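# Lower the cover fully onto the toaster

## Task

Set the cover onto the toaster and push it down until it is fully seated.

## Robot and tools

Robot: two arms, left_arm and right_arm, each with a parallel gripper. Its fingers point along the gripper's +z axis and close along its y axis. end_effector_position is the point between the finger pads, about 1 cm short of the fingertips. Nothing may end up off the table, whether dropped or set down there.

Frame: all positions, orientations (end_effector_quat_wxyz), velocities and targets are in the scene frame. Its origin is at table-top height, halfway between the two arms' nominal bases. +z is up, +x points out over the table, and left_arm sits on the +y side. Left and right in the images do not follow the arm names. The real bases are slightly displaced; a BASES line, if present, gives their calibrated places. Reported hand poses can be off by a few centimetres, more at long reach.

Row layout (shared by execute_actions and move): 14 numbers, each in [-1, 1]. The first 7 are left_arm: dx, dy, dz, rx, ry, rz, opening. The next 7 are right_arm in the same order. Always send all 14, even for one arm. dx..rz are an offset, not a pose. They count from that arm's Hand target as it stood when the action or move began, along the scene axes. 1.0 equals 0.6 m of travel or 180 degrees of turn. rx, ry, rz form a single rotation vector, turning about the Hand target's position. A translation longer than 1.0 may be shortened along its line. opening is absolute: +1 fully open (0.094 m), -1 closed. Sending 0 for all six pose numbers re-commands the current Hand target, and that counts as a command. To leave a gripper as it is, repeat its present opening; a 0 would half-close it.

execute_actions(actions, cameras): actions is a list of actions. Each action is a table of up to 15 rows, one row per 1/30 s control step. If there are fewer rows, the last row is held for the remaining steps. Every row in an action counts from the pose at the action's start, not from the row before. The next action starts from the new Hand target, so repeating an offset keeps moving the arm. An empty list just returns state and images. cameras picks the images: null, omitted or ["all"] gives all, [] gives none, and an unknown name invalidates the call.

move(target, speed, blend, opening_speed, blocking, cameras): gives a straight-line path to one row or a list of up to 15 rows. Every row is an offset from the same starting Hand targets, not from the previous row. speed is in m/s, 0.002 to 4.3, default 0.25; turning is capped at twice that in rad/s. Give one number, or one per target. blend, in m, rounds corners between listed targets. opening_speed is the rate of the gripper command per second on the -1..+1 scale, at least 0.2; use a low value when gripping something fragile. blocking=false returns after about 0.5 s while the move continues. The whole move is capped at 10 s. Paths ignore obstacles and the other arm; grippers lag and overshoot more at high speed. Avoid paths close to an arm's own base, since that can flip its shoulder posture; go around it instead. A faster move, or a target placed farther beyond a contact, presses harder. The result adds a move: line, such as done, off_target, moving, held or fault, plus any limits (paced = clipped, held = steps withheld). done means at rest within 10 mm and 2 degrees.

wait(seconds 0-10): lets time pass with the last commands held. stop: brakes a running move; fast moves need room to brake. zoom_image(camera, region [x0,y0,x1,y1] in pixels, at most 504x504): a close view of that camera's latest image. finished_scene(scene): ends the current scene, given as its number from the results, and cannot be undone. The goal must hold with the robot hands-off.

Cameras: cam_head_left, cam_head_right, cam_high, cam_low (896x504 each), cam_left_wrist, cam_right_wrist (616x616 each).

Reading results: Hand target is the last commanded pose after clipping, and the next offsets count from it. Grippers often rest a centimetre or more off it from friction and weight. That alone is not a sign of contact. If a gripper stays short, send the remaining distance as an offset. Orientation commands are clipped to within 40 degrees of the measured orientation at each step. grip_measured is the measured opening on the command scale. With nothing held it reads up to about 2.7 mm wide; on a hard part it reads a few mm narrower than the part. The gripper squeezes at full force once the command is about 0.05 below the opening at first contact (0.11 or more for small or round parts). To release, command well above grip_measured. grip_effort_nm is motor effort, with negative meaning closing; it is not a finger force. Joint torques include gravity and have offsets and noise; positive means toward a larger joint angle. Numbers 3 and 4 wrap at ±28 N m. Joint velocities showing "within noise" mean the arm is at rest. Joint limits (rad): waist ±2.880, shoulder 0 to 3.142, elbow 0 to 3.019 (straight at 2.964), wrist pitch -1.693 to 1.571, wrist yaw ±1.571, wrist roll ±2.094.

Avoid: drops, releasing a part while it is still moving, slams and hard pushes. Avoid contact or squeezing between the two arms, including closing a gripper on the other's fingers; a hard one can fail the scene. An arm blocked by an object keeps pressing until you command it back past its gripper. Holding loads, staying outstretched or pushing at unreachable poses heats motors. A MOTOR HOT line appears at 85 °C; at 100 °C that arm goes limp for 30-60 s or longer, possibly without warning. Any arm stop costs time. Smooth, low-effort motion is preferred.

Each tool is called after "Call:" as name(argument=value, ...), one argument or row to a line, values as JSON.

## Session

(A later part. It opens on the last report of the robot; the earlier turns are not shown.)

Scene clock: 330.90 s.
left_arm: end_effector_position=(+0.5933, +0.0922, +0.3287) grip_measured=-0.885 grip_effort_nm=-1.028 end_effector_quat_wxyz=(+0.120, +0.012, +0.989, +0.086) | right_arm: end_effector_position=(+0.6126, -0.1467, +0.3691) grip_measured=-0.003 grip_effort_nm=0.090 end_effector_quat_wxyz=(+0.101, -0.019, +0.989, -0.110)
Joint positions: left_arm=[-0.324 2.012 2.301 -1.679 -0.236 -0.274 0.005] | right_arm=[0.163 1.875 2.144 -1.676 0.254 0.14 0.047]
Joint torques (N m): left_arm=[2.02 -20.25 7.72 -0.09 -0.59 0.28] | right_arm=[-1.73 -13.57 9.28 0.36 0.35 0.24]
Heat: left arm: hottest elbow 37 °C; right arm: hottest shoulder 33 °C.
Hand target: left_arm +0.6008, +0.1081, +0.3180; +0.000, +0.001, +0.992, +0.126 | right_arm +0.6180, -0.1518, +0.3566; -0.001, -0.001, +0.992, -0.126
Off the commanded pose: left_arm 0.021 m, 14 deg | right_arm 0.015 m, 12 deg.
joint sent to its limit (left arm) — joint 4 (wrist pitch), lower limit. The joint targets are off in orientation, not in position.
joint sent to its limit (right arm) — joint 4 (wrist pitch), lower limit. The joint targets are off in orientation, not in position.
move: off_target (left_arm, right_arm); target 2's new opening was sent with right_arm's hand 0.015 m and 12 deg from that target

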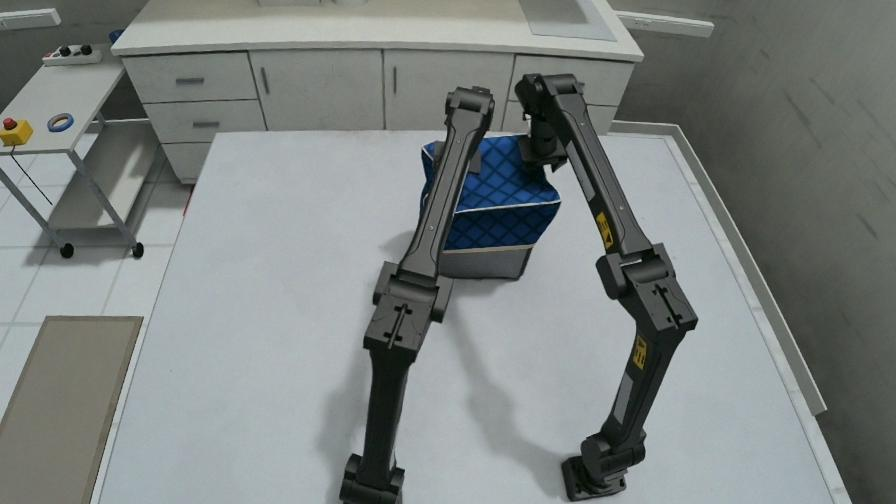

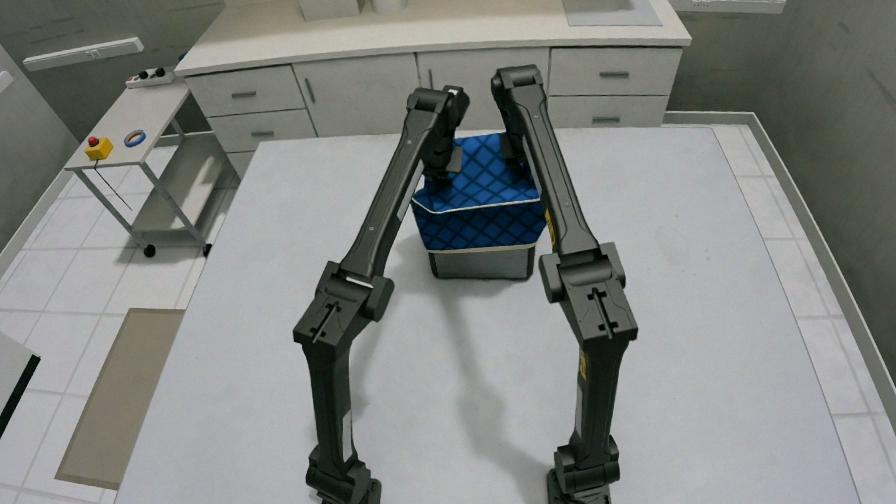

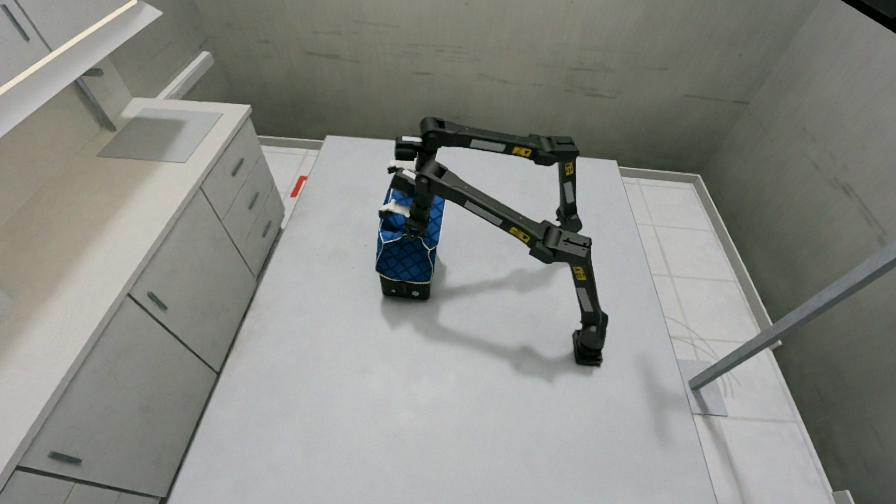

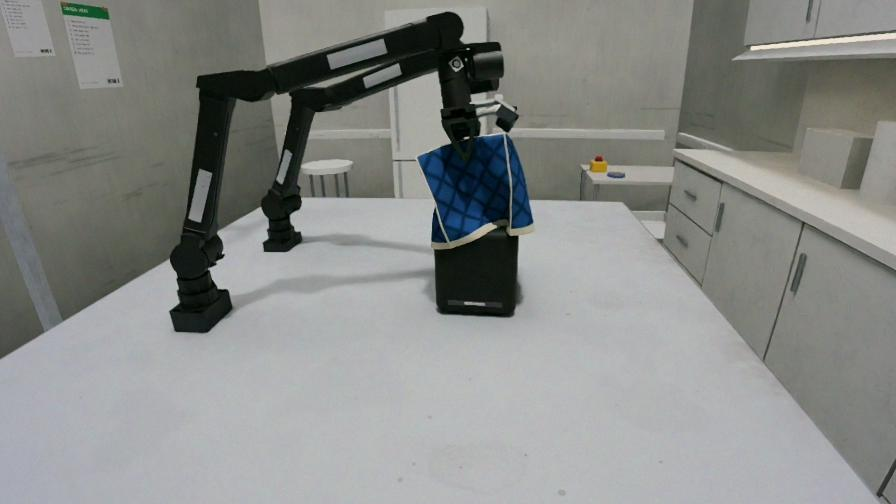

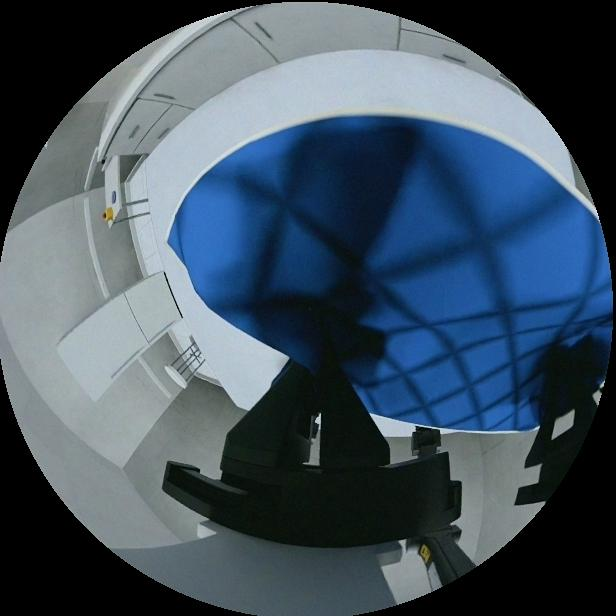

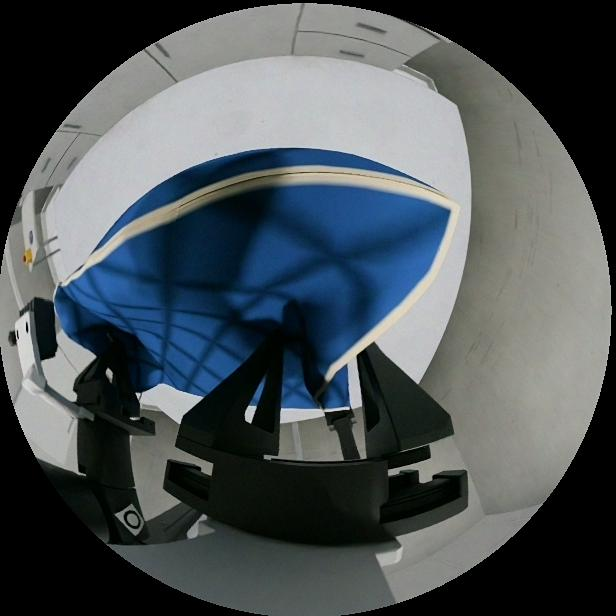

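Call:
move(
  target=[0,0,0,0,0,0,-1,-0.03,-0.15,0.25,0,0,0,0.2],
  speed=0.15,
)

Call:
zoom_image(
  camera="cam_low",
  region=[250, 50, 600, 340],
)

Call:
zoom_image(
  camera="cam_head_right",
  region=[350, 50, 610, 300],
)

Scene clock: 341.03 s.
left_arm: end_effector_position=(+0.5947, +0.0975, +0.3289) grip_measured=-0.885 grip_effort_nm=-1.033 end_effector_quat_wxyz=(+0.120, +0.012, +0.989, +0.090) | right_arm: end_effector_position=(+0.6007, -0.2363, +0.4760) grip_measured=+0.198 grip_effort_nm=0.076 end_effector_quat_wxyz=(+0.187, -0.027, +0.973, -0.134)
Joint positions: left_arm=[-0.317 2.012 2.301 -1.679 -0.242 -0.266 0.005] | right_arm=[0.024 1.772 2.254 -1.676 0.276 -0.047 0.056]
Joint torques (N m): left_arm=[1.14 -20.37 7.86 -0.09 -0.47 0.21] | right_arm=[-1.49 -14.27 13.74 0.66 0.38 -0.01]
Heat: left arm: hottest elbow 37 °C; right arm: hottest shoulder 33 °C.
Hand target: left_arm +0.6009, +0.1081, +0.3180; +0.000, +0.001, +0.992, +0.126 | right_arm +0.6001, -0.2418, +0.5065; -0.001, -0.001, +0.992, -0.126
Off the commanded pose: left_arm 0.016 m, 14 deg | right_arm 0.031 m, 22 deg.
joint sent to its limit (left arm) — joint 4 (wrist pitch), lower limit. The joint targets are off in orientation, not in position.
joint sent to its limit (right arm) — joint 4 (wrist pitch), lower limit. The joint targets are off in orientation, not in position.
move: off_target (left_arm, right_arm)

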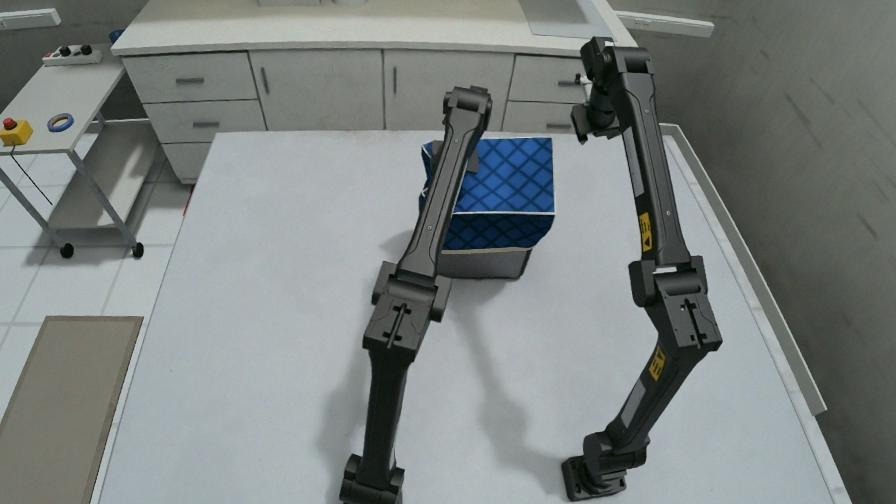

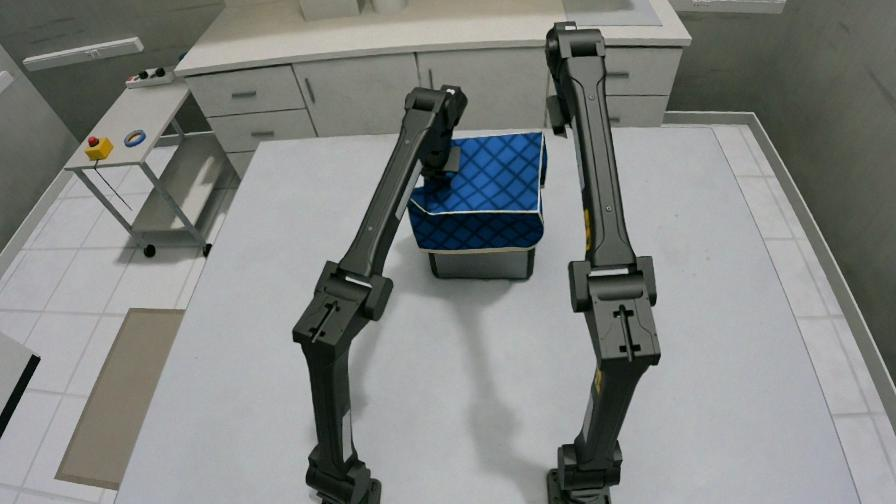

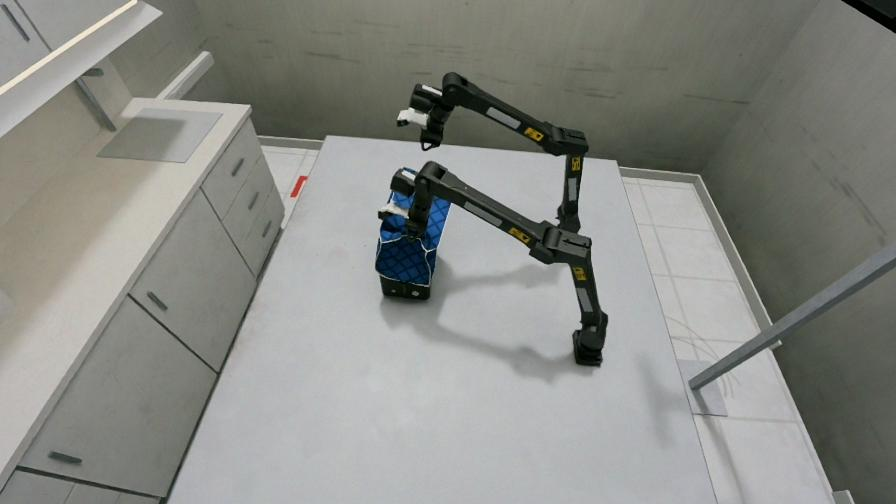

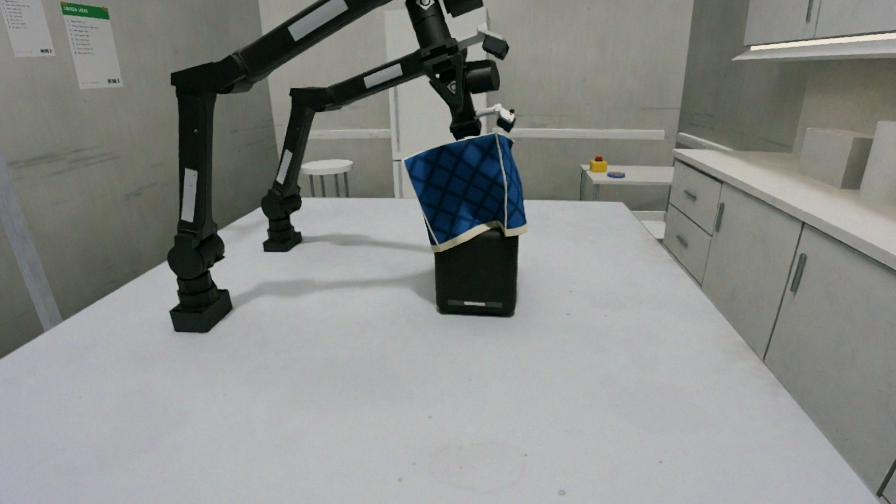

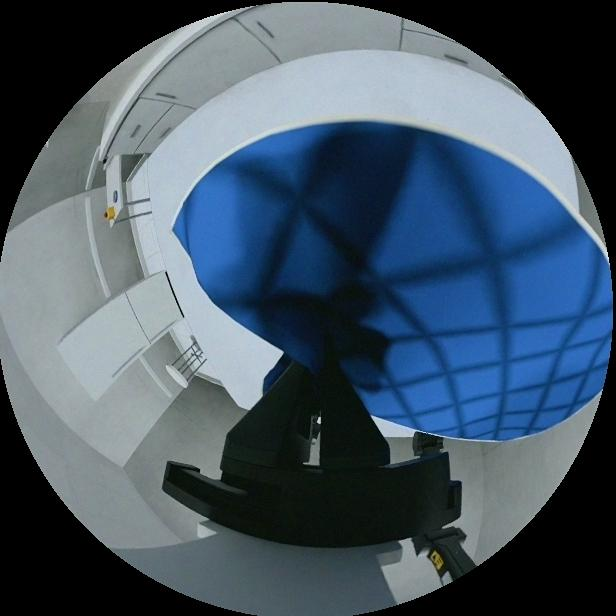

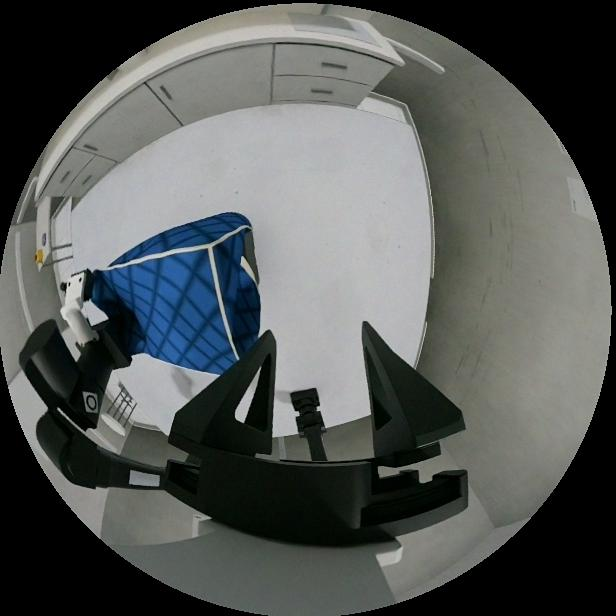

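Scaled by 1.440.

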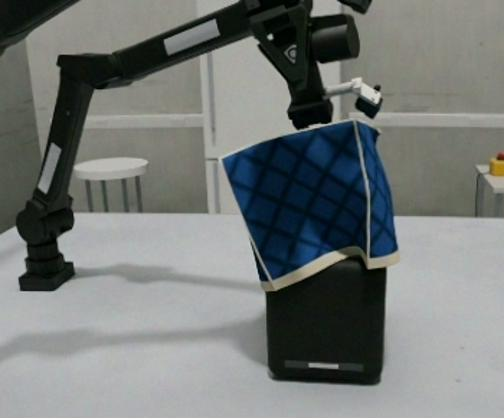

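Scaled by 1.938.

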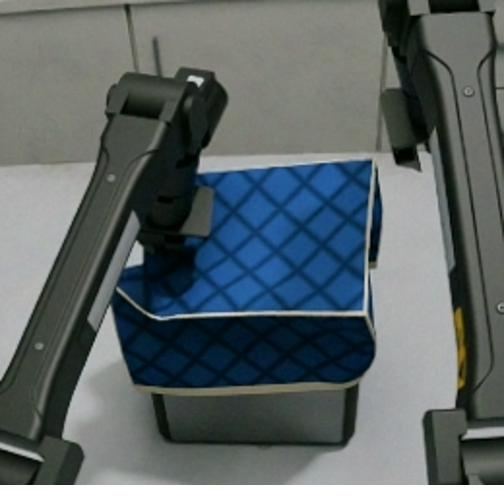

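Call:
move(
  target=[
    [0,0,0,0,0,0,-1,-0.33,0.08,-0.02,0,0,0,-1],
    [0,0,0,0,0,0,-1,-0.33,0.23,-0.32,0,0,0,-1],
  ],
  speed=0.2,
)

Call:
zoom_image(
  camera="cam_low",
  region=[250, 50, 600, 340],
)

Call:
zoom_image(
  camera="cam_head_right",
  region=[350, 50, 610, 300],
)

Scene clock: 357.23 s.
left_arm: end_effector_position=(+0.5947, +0.0975, +0.3289) grip_measured=-0.885 grip_effort_nm=-1.033 end_effector_quat_wxyz=(+0.120, +0.012, +0.989, +0.090) | right_arm: end_effector_position=(+0.4034, -0.1085, +0.3215) grip_measured=-0.996 grip_effort_nm=-0.227 end_effector_quat_wxyz=(+0.013, -0.003, +0.992, -0.122)
Joint positions: left_arm=[-0.317 2.012 2.301 -1.679 -0.242 -0.265 0.005] | right_arm=[0.349 1.452 1.489 -1.676 0.236 0.387 0]
Joint torques (N m): left_arm=[1.2 -20.48 7.76 -0.13 -0.48 0.18] | right_arm=[-0.15 -8.47 8.49 -0.03 0.1 0.32]
Heat: left arm: hottest elbow 36 °C; right arm: hottest shoulder 34 °C.
Hand target: left_arm +0.6009, +0.1081, +0.3180; +0.000, +0.001, +0.992, +0.126 | right_arm +0.4021, -0.1039, +0.3145; -0.001, -0.001, +0.992, -0.126
Off the commanded pose: left_arm 0.016 m, 14 deg | right_arm 0.008 m, 2 deg.
joint sent to its limit (left arm) — joint 4 (wrist pitch), lower limit. The joint targets are off in orientation, not in position.
joint sent to its limit (right arm) — joint 4 (wrist pitch), lower limit. The joint targets still meet the commanded pose.
move: off_target (left_arm)

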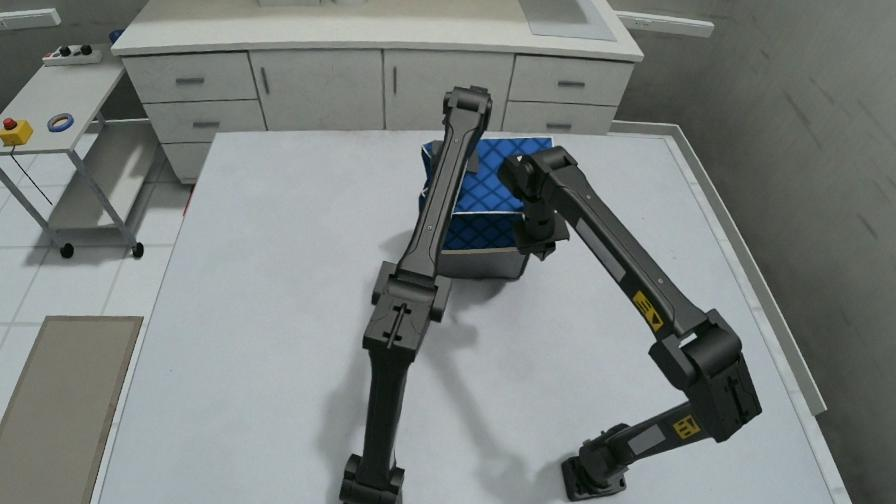

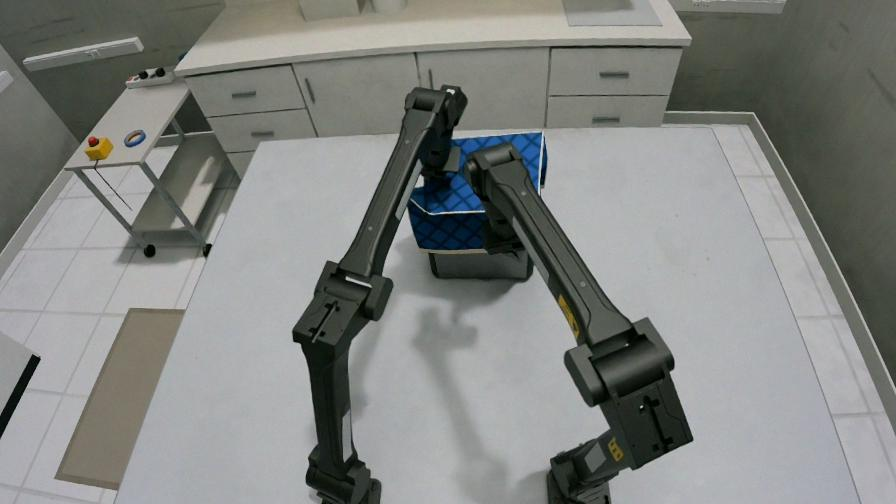

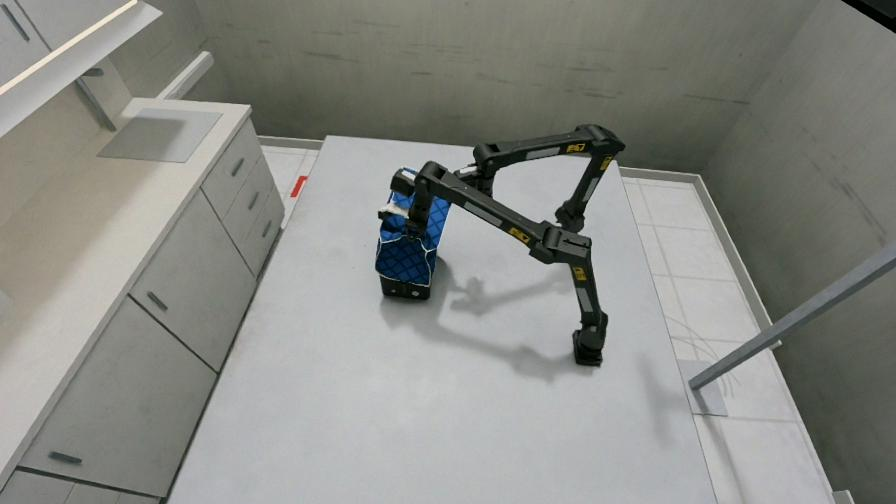

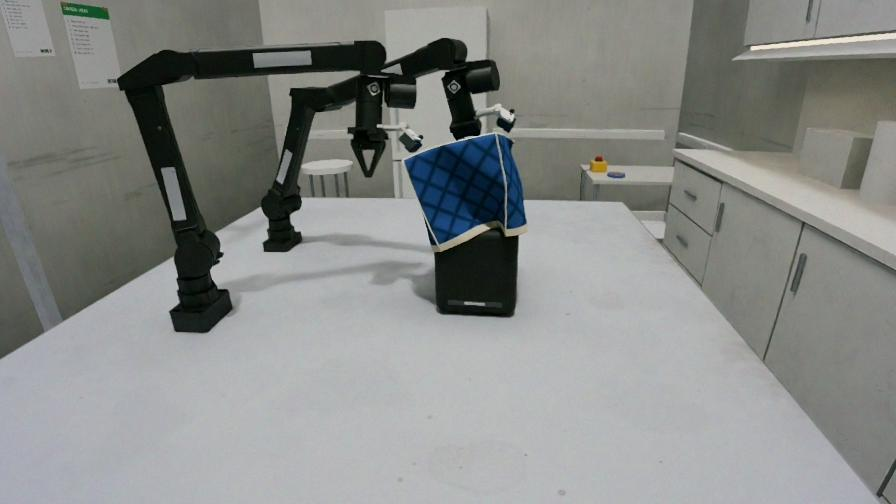

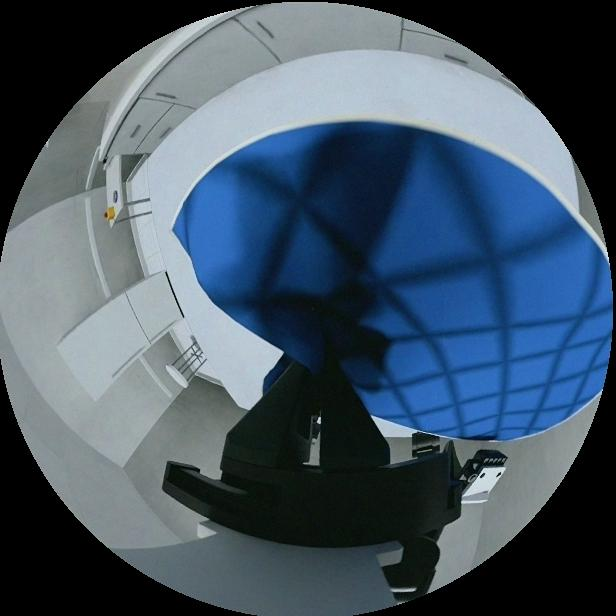

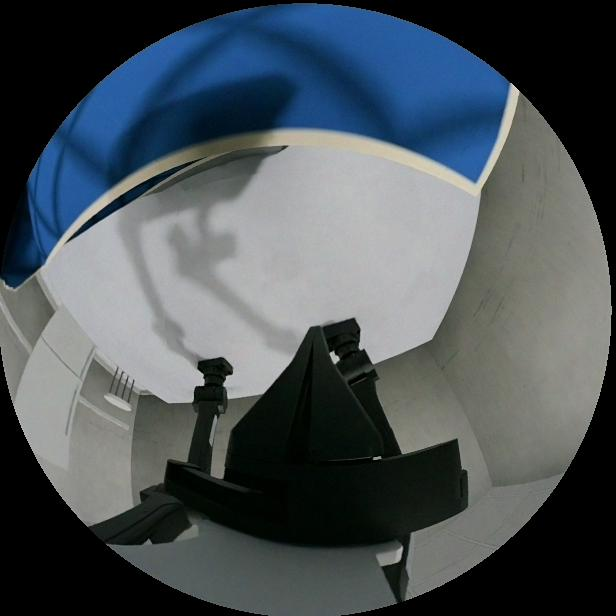

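Scaled by 1.440.

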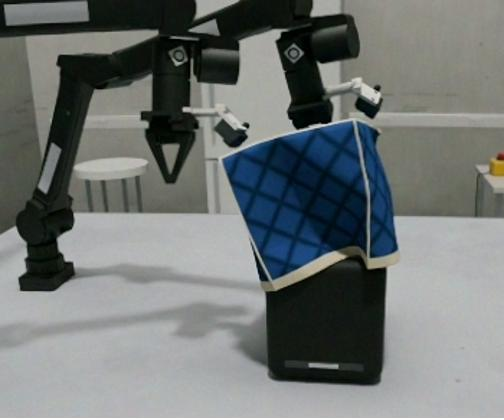

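Scaled by 1.938.

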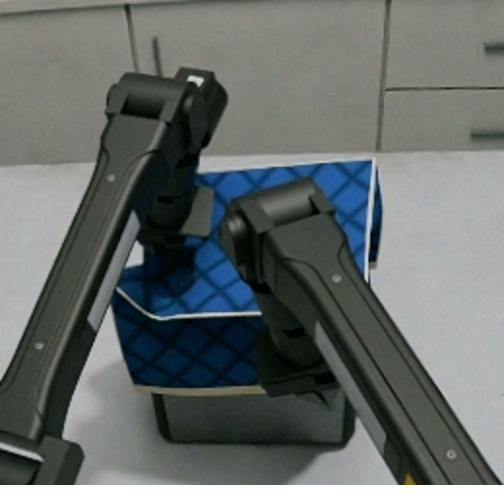

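Call:
move(
  target=[0,0,0,0,0,0,-1,-0.08,0,0.0,0,0,0.5,-1],
  speed=0.25,
)

Scene clock: 378.40 s.
left_arm: end_effector_position=(+0.5947, +0.0975, +0.3290) grip_measured=-0.885 grip_effort_nm=-1.033 end_effector_quat_wxyz=(+0.120, +0.013, +0.989, +0.090) | right_arm: end_effector_position=(+0.3553, -0.0984, +0.3137) grip_measured=-0.996 grip_effort_nm=-0.222 end_effector_quat_wxyz=(-0.082, +0.702, -0.702, +0.088)
Joint positions: left_arm=[-0.317 2.012 2.301 -1.679 -0.243 -0.264 0.005] | right_arm=[0.361 1.162 1.2 -1.389 0.1 -1.183 0]
Joint torques (N m): left_arm=[0.91 -20.54 7.71 -0.09 -0.49 0.18] | right_arm=[-2.02 -7 8.42 0.83 -0.14 -0.05]
Heat: left arm: hottest elbow 36 °C; right arm: hottest shoulder 33 °C.
Hand target: left_arm +0.6009, +0.1081, +0.3180; +0.000, +0.001, +0.992, +0.126 | right_arm +0.3542, -0.1038, +0.3145; -0.089, +0.702, -0.701, +0.090
Off the commanded pose: left_arm 0.016 m, 14 deg | right_arm 0.006 m, 1 deg.
joint sent to its limit (left arm) — joint 4 (wrist pitch), lower limit. The joint targets are off in orientation, not in position.
move: off_target (left_arm)

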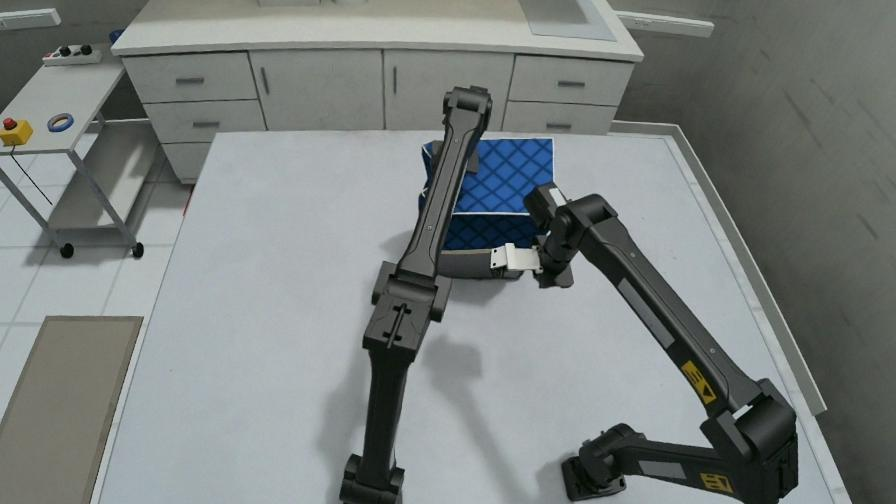

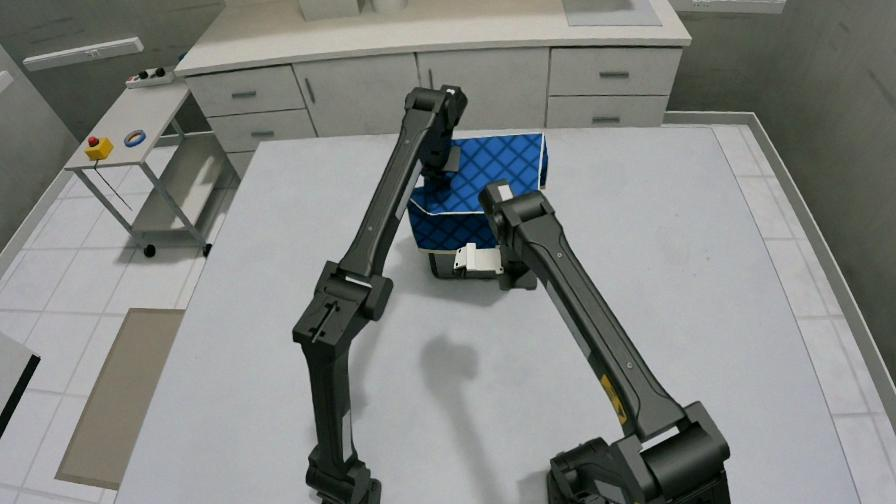

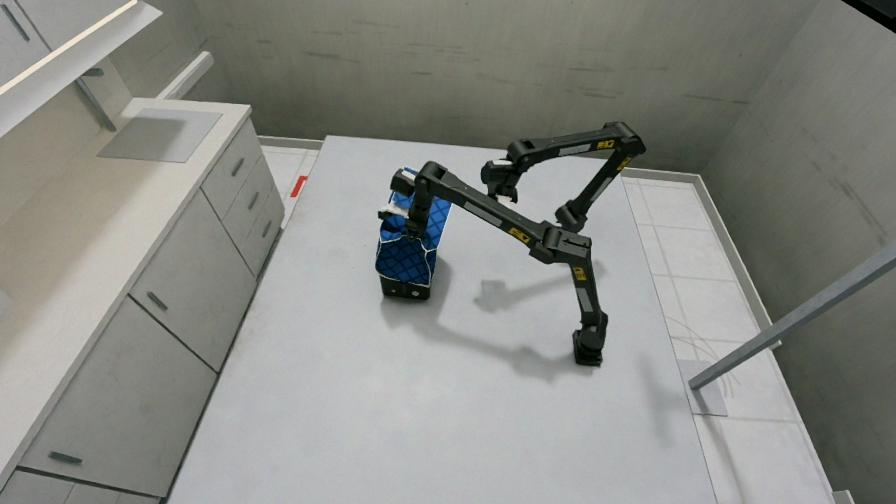

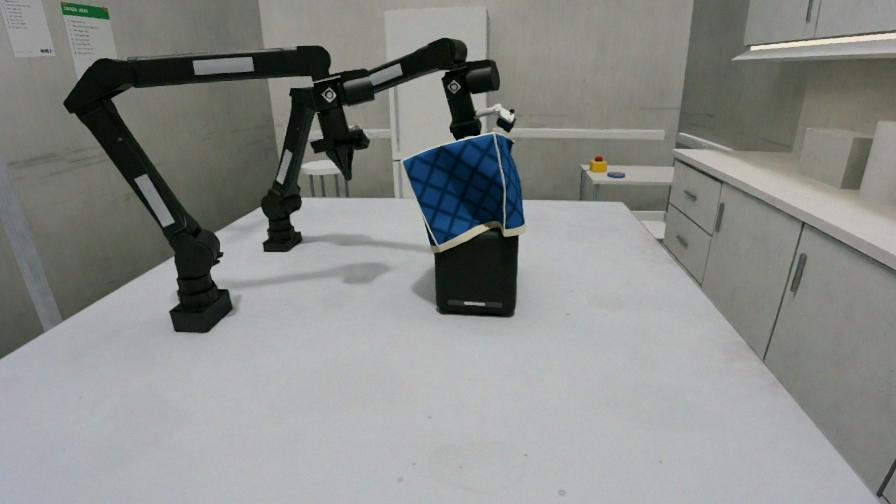

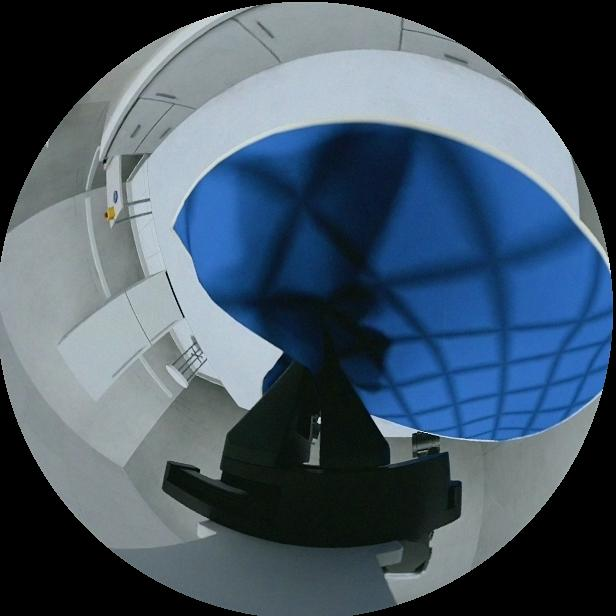

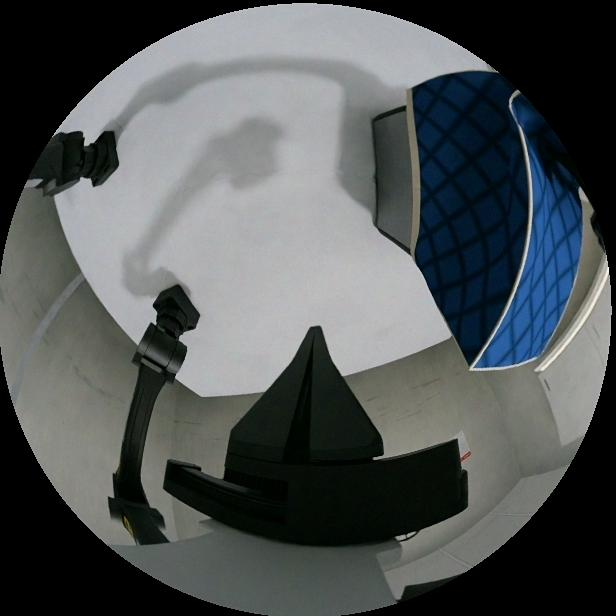

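Call:
zoom_image(
  camera="cam_low",
  region=[380, 100, 560, 330],
)

Call:
zoom_image(
  camera="cam_high",
  region=[340, 150, 480, 310],
)

Scaled by 2.191.

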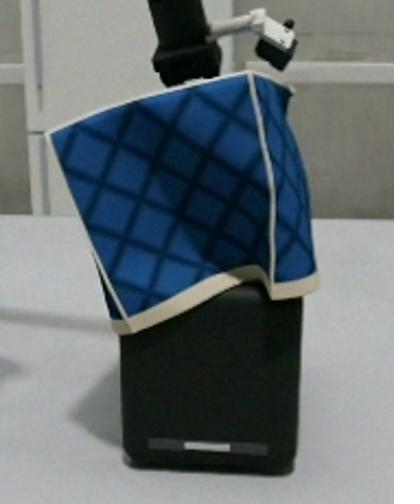

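Scaled by 3.150.

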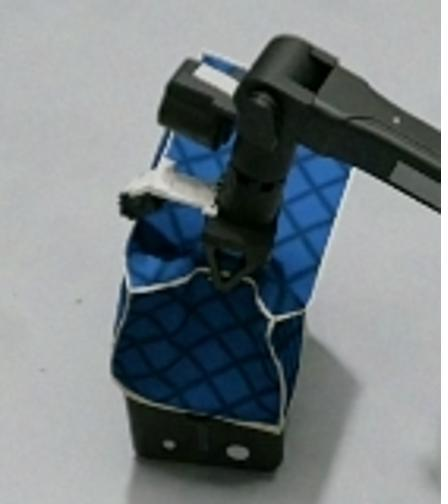

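Call:
move(
  target=[0,0,0,0,0,0,-1,0.26,-0.01,-0.04,0,0,0,-1],
  speed=0.12,
)

Call:
zoom_image(
  camera="cam_low",
  region=[380, 100, 560, 330],
)

Scene clock: 388.43 s.
left_arm: end_effector_position=(+0.5947, +0.0982, +0.3290) grip_measured=-0.885 grip_effort_nm=-1.033 end_effector_quat_wxyz=(+0.120, +0.012, +0.989, +0.091) | right_arm: end_effector_position=(+0.4871, -0.1091, +0.2797) grip_measured=-0.996 grip_effort_nm=-0.237 end_effector_quat_wxyz=(-0.075, +0.702, -0.704, +0.082)
Joint positions: left_arm=[-0.316 2.012 2.301 -1.68 -0.243 -0.264 0.005] | right_arm=[0.225 1.492 1.421 -1.288 0.067 -1.313 0]
Joint torques (N m): left_arm=[1.26 -20.48 7.79 -0.09 -0.4 0.19] | right_arm=[-2.2 -8.29 14.64 0.69 -0.12 -0.06]
Heat: left arm: hottest elbow 36 °C; right arm: hottest shoulder 32 °C.
Hand target: left_arm +0.6009, +0.1082, +0.3180; +0.000, +0.001, +0.992, +0.126 | right_arm +0.5101, -0.1098, +0.2904; -0.088, +0.702, -0.701, +0.090
Off the commanded pose: left_arm 0.016 m, 14 deg | right_arm 0.025 m, 2 deg.
joint sent to its limit (left arm) — joint 4 (wrist pitch), lower limit. The joint targets are off in orientation, not in position.
move: off_target (left_arm, right_arm)

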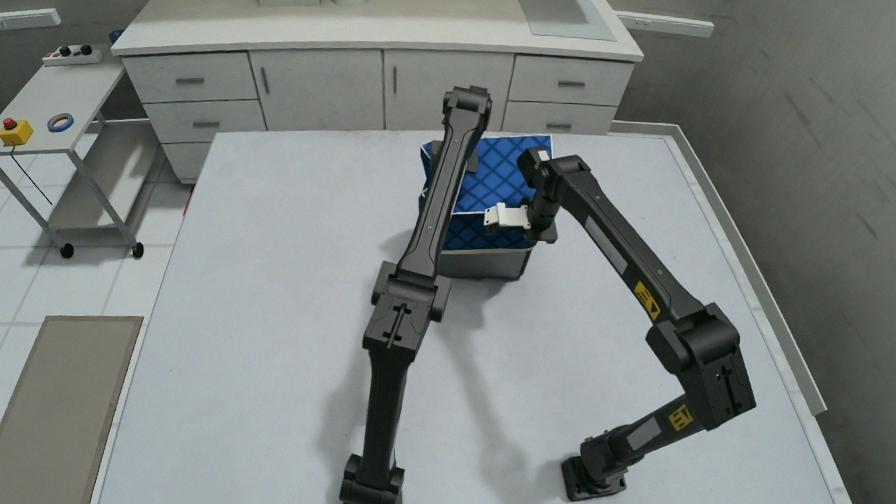

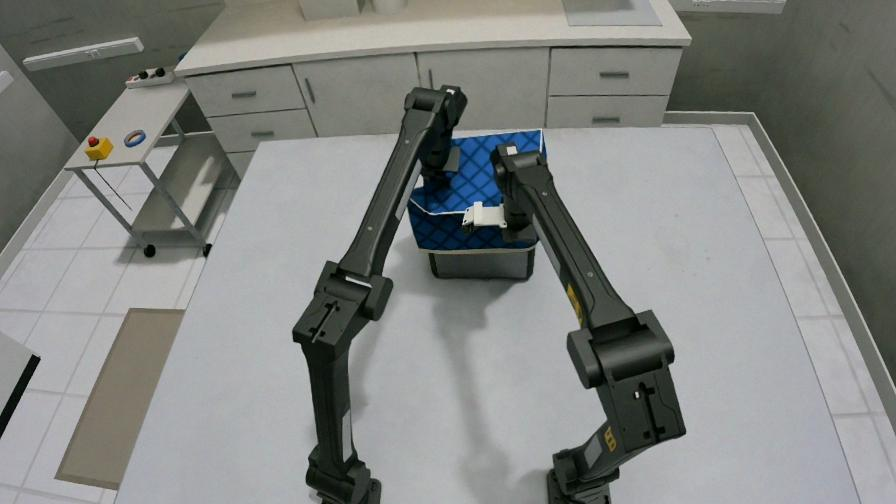

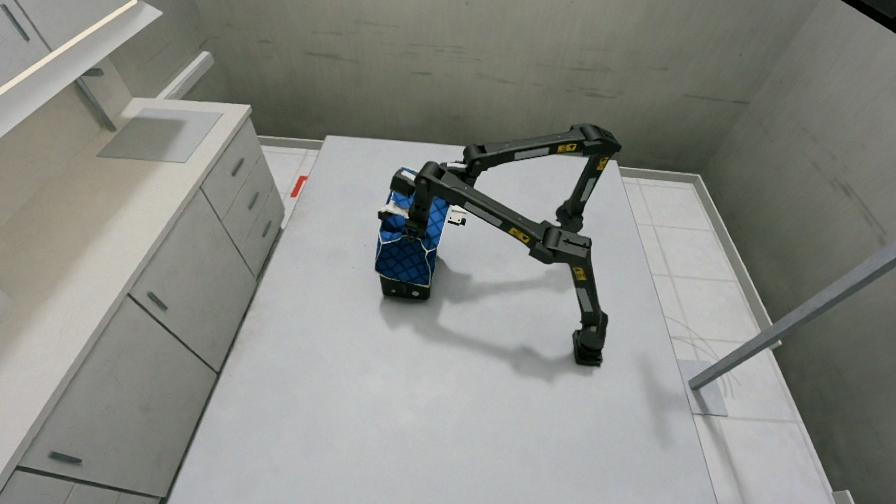

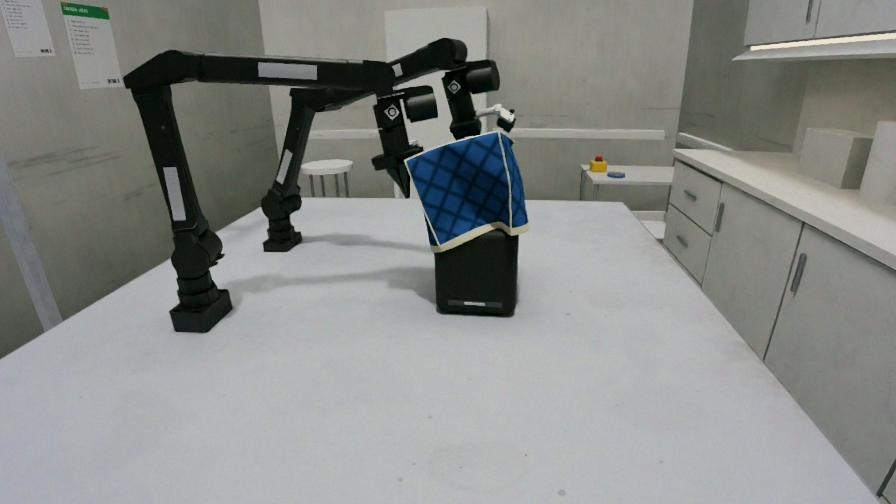

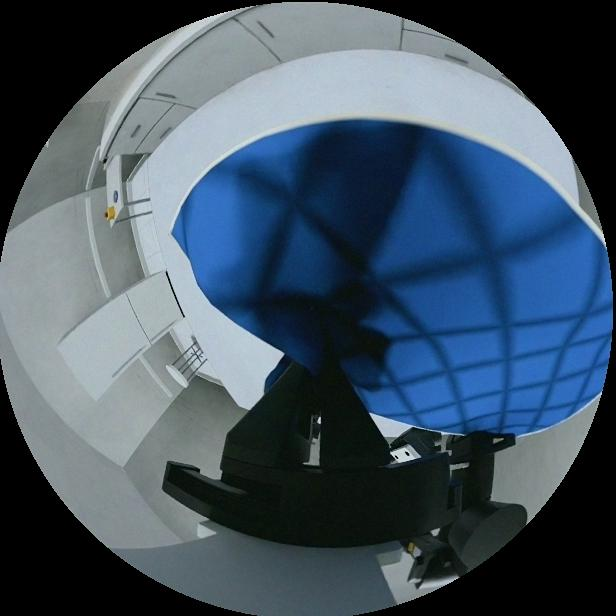

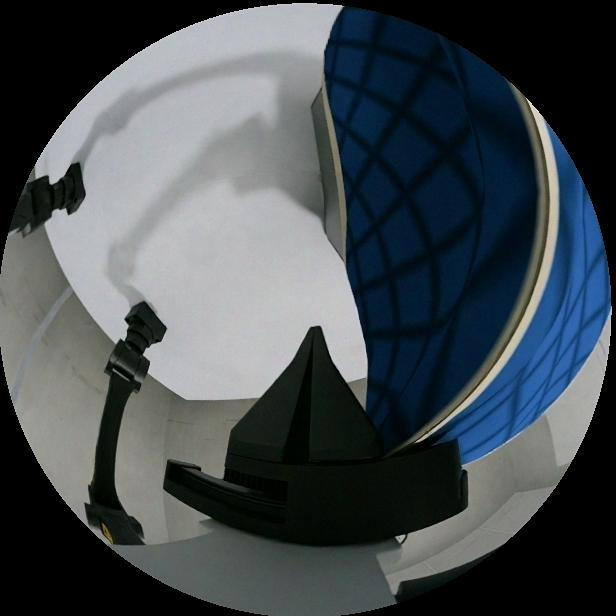

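Scaled by 2.191.

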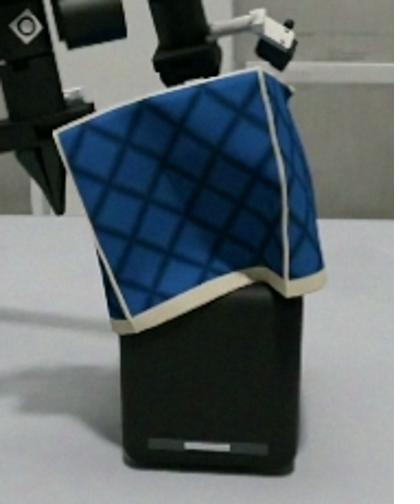

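Call:
move(
  target=[0,0,0,0,0,0,-1,0.07,-0.01,0.02,0,0,0,-1],
  speed=0.1,
  cameras=["cam_low","cam_high"],
)

Call:
zoom_image(
  camera="cam_low",
  region=[380, 100, 560, 330],
)

Scene clock: 393.20 s.
left_arm: end_effector_position=(+0.5966, +0.1022, +0.3259) grip_measured=-0.885 grip_effort_nm=-1.028 end_effector_quat_wxyz=(+0.118, +0.008, +0.989, +0.093) | right_arm: end_effector_position=(+0.5309, -0.1113, +0.2943) grip_measured=-0.996 grip_effort_nm=-0.222 end_effector_quat_wxyz=(-0.080, +0.706, -0.699, +0.084)
Joint positions: left_arm=[-0.31 2.017 2.301 -1.68 -0.246 -0.268 0.005] | right_arm=[0.196 1.592 1.573 -1.327 0.057 -1.354 0]
Joint torques (N m): left_arm=[0.73 -20.89 7.82 -0.13 -0.36 0.24] | right_arm=[-2.37 -9.23 14.8 0.38 -0.05 0.05]
Heat: left arm: hottest elbow 36 °C; right arm: hottest shoulder 32 °C.
Hand target: left_arm +0.6009, +0.1082, +0.3180; +0.000, +0.001, +0.992, +0.126 | right_arm +0.5521, -0.1158, +0.3026; -0.089, +0.702, -0.701, +0.090
Off the commanded pose: left_arm 0.011 m, 14 deg | right_arm 0.023 m, 1 deg.
joint sent to its limit (left arm) — joint 4 (wrist pitch), lower limit. The joint targets are off in orientation, not in position.
move: off_target (left_arm, right_arm)
Images, in order (width x height): cam_high 896x504, cam_low 896x504.

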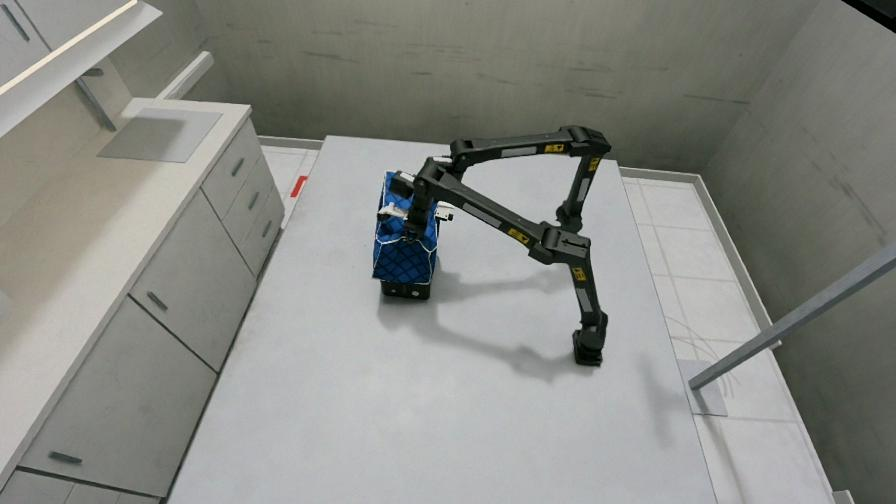

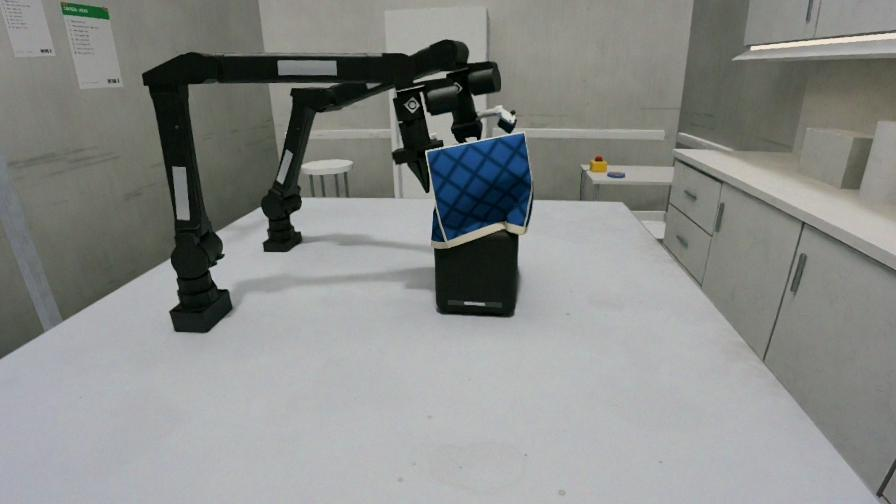

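Scaled by 2.191.

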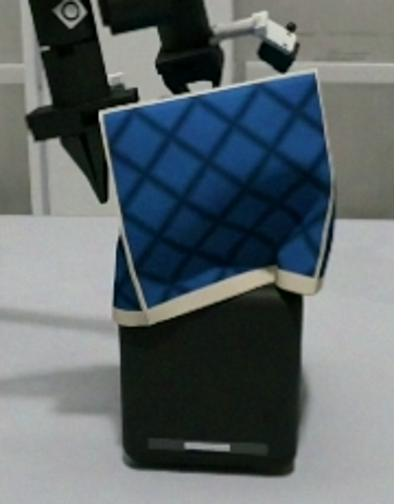

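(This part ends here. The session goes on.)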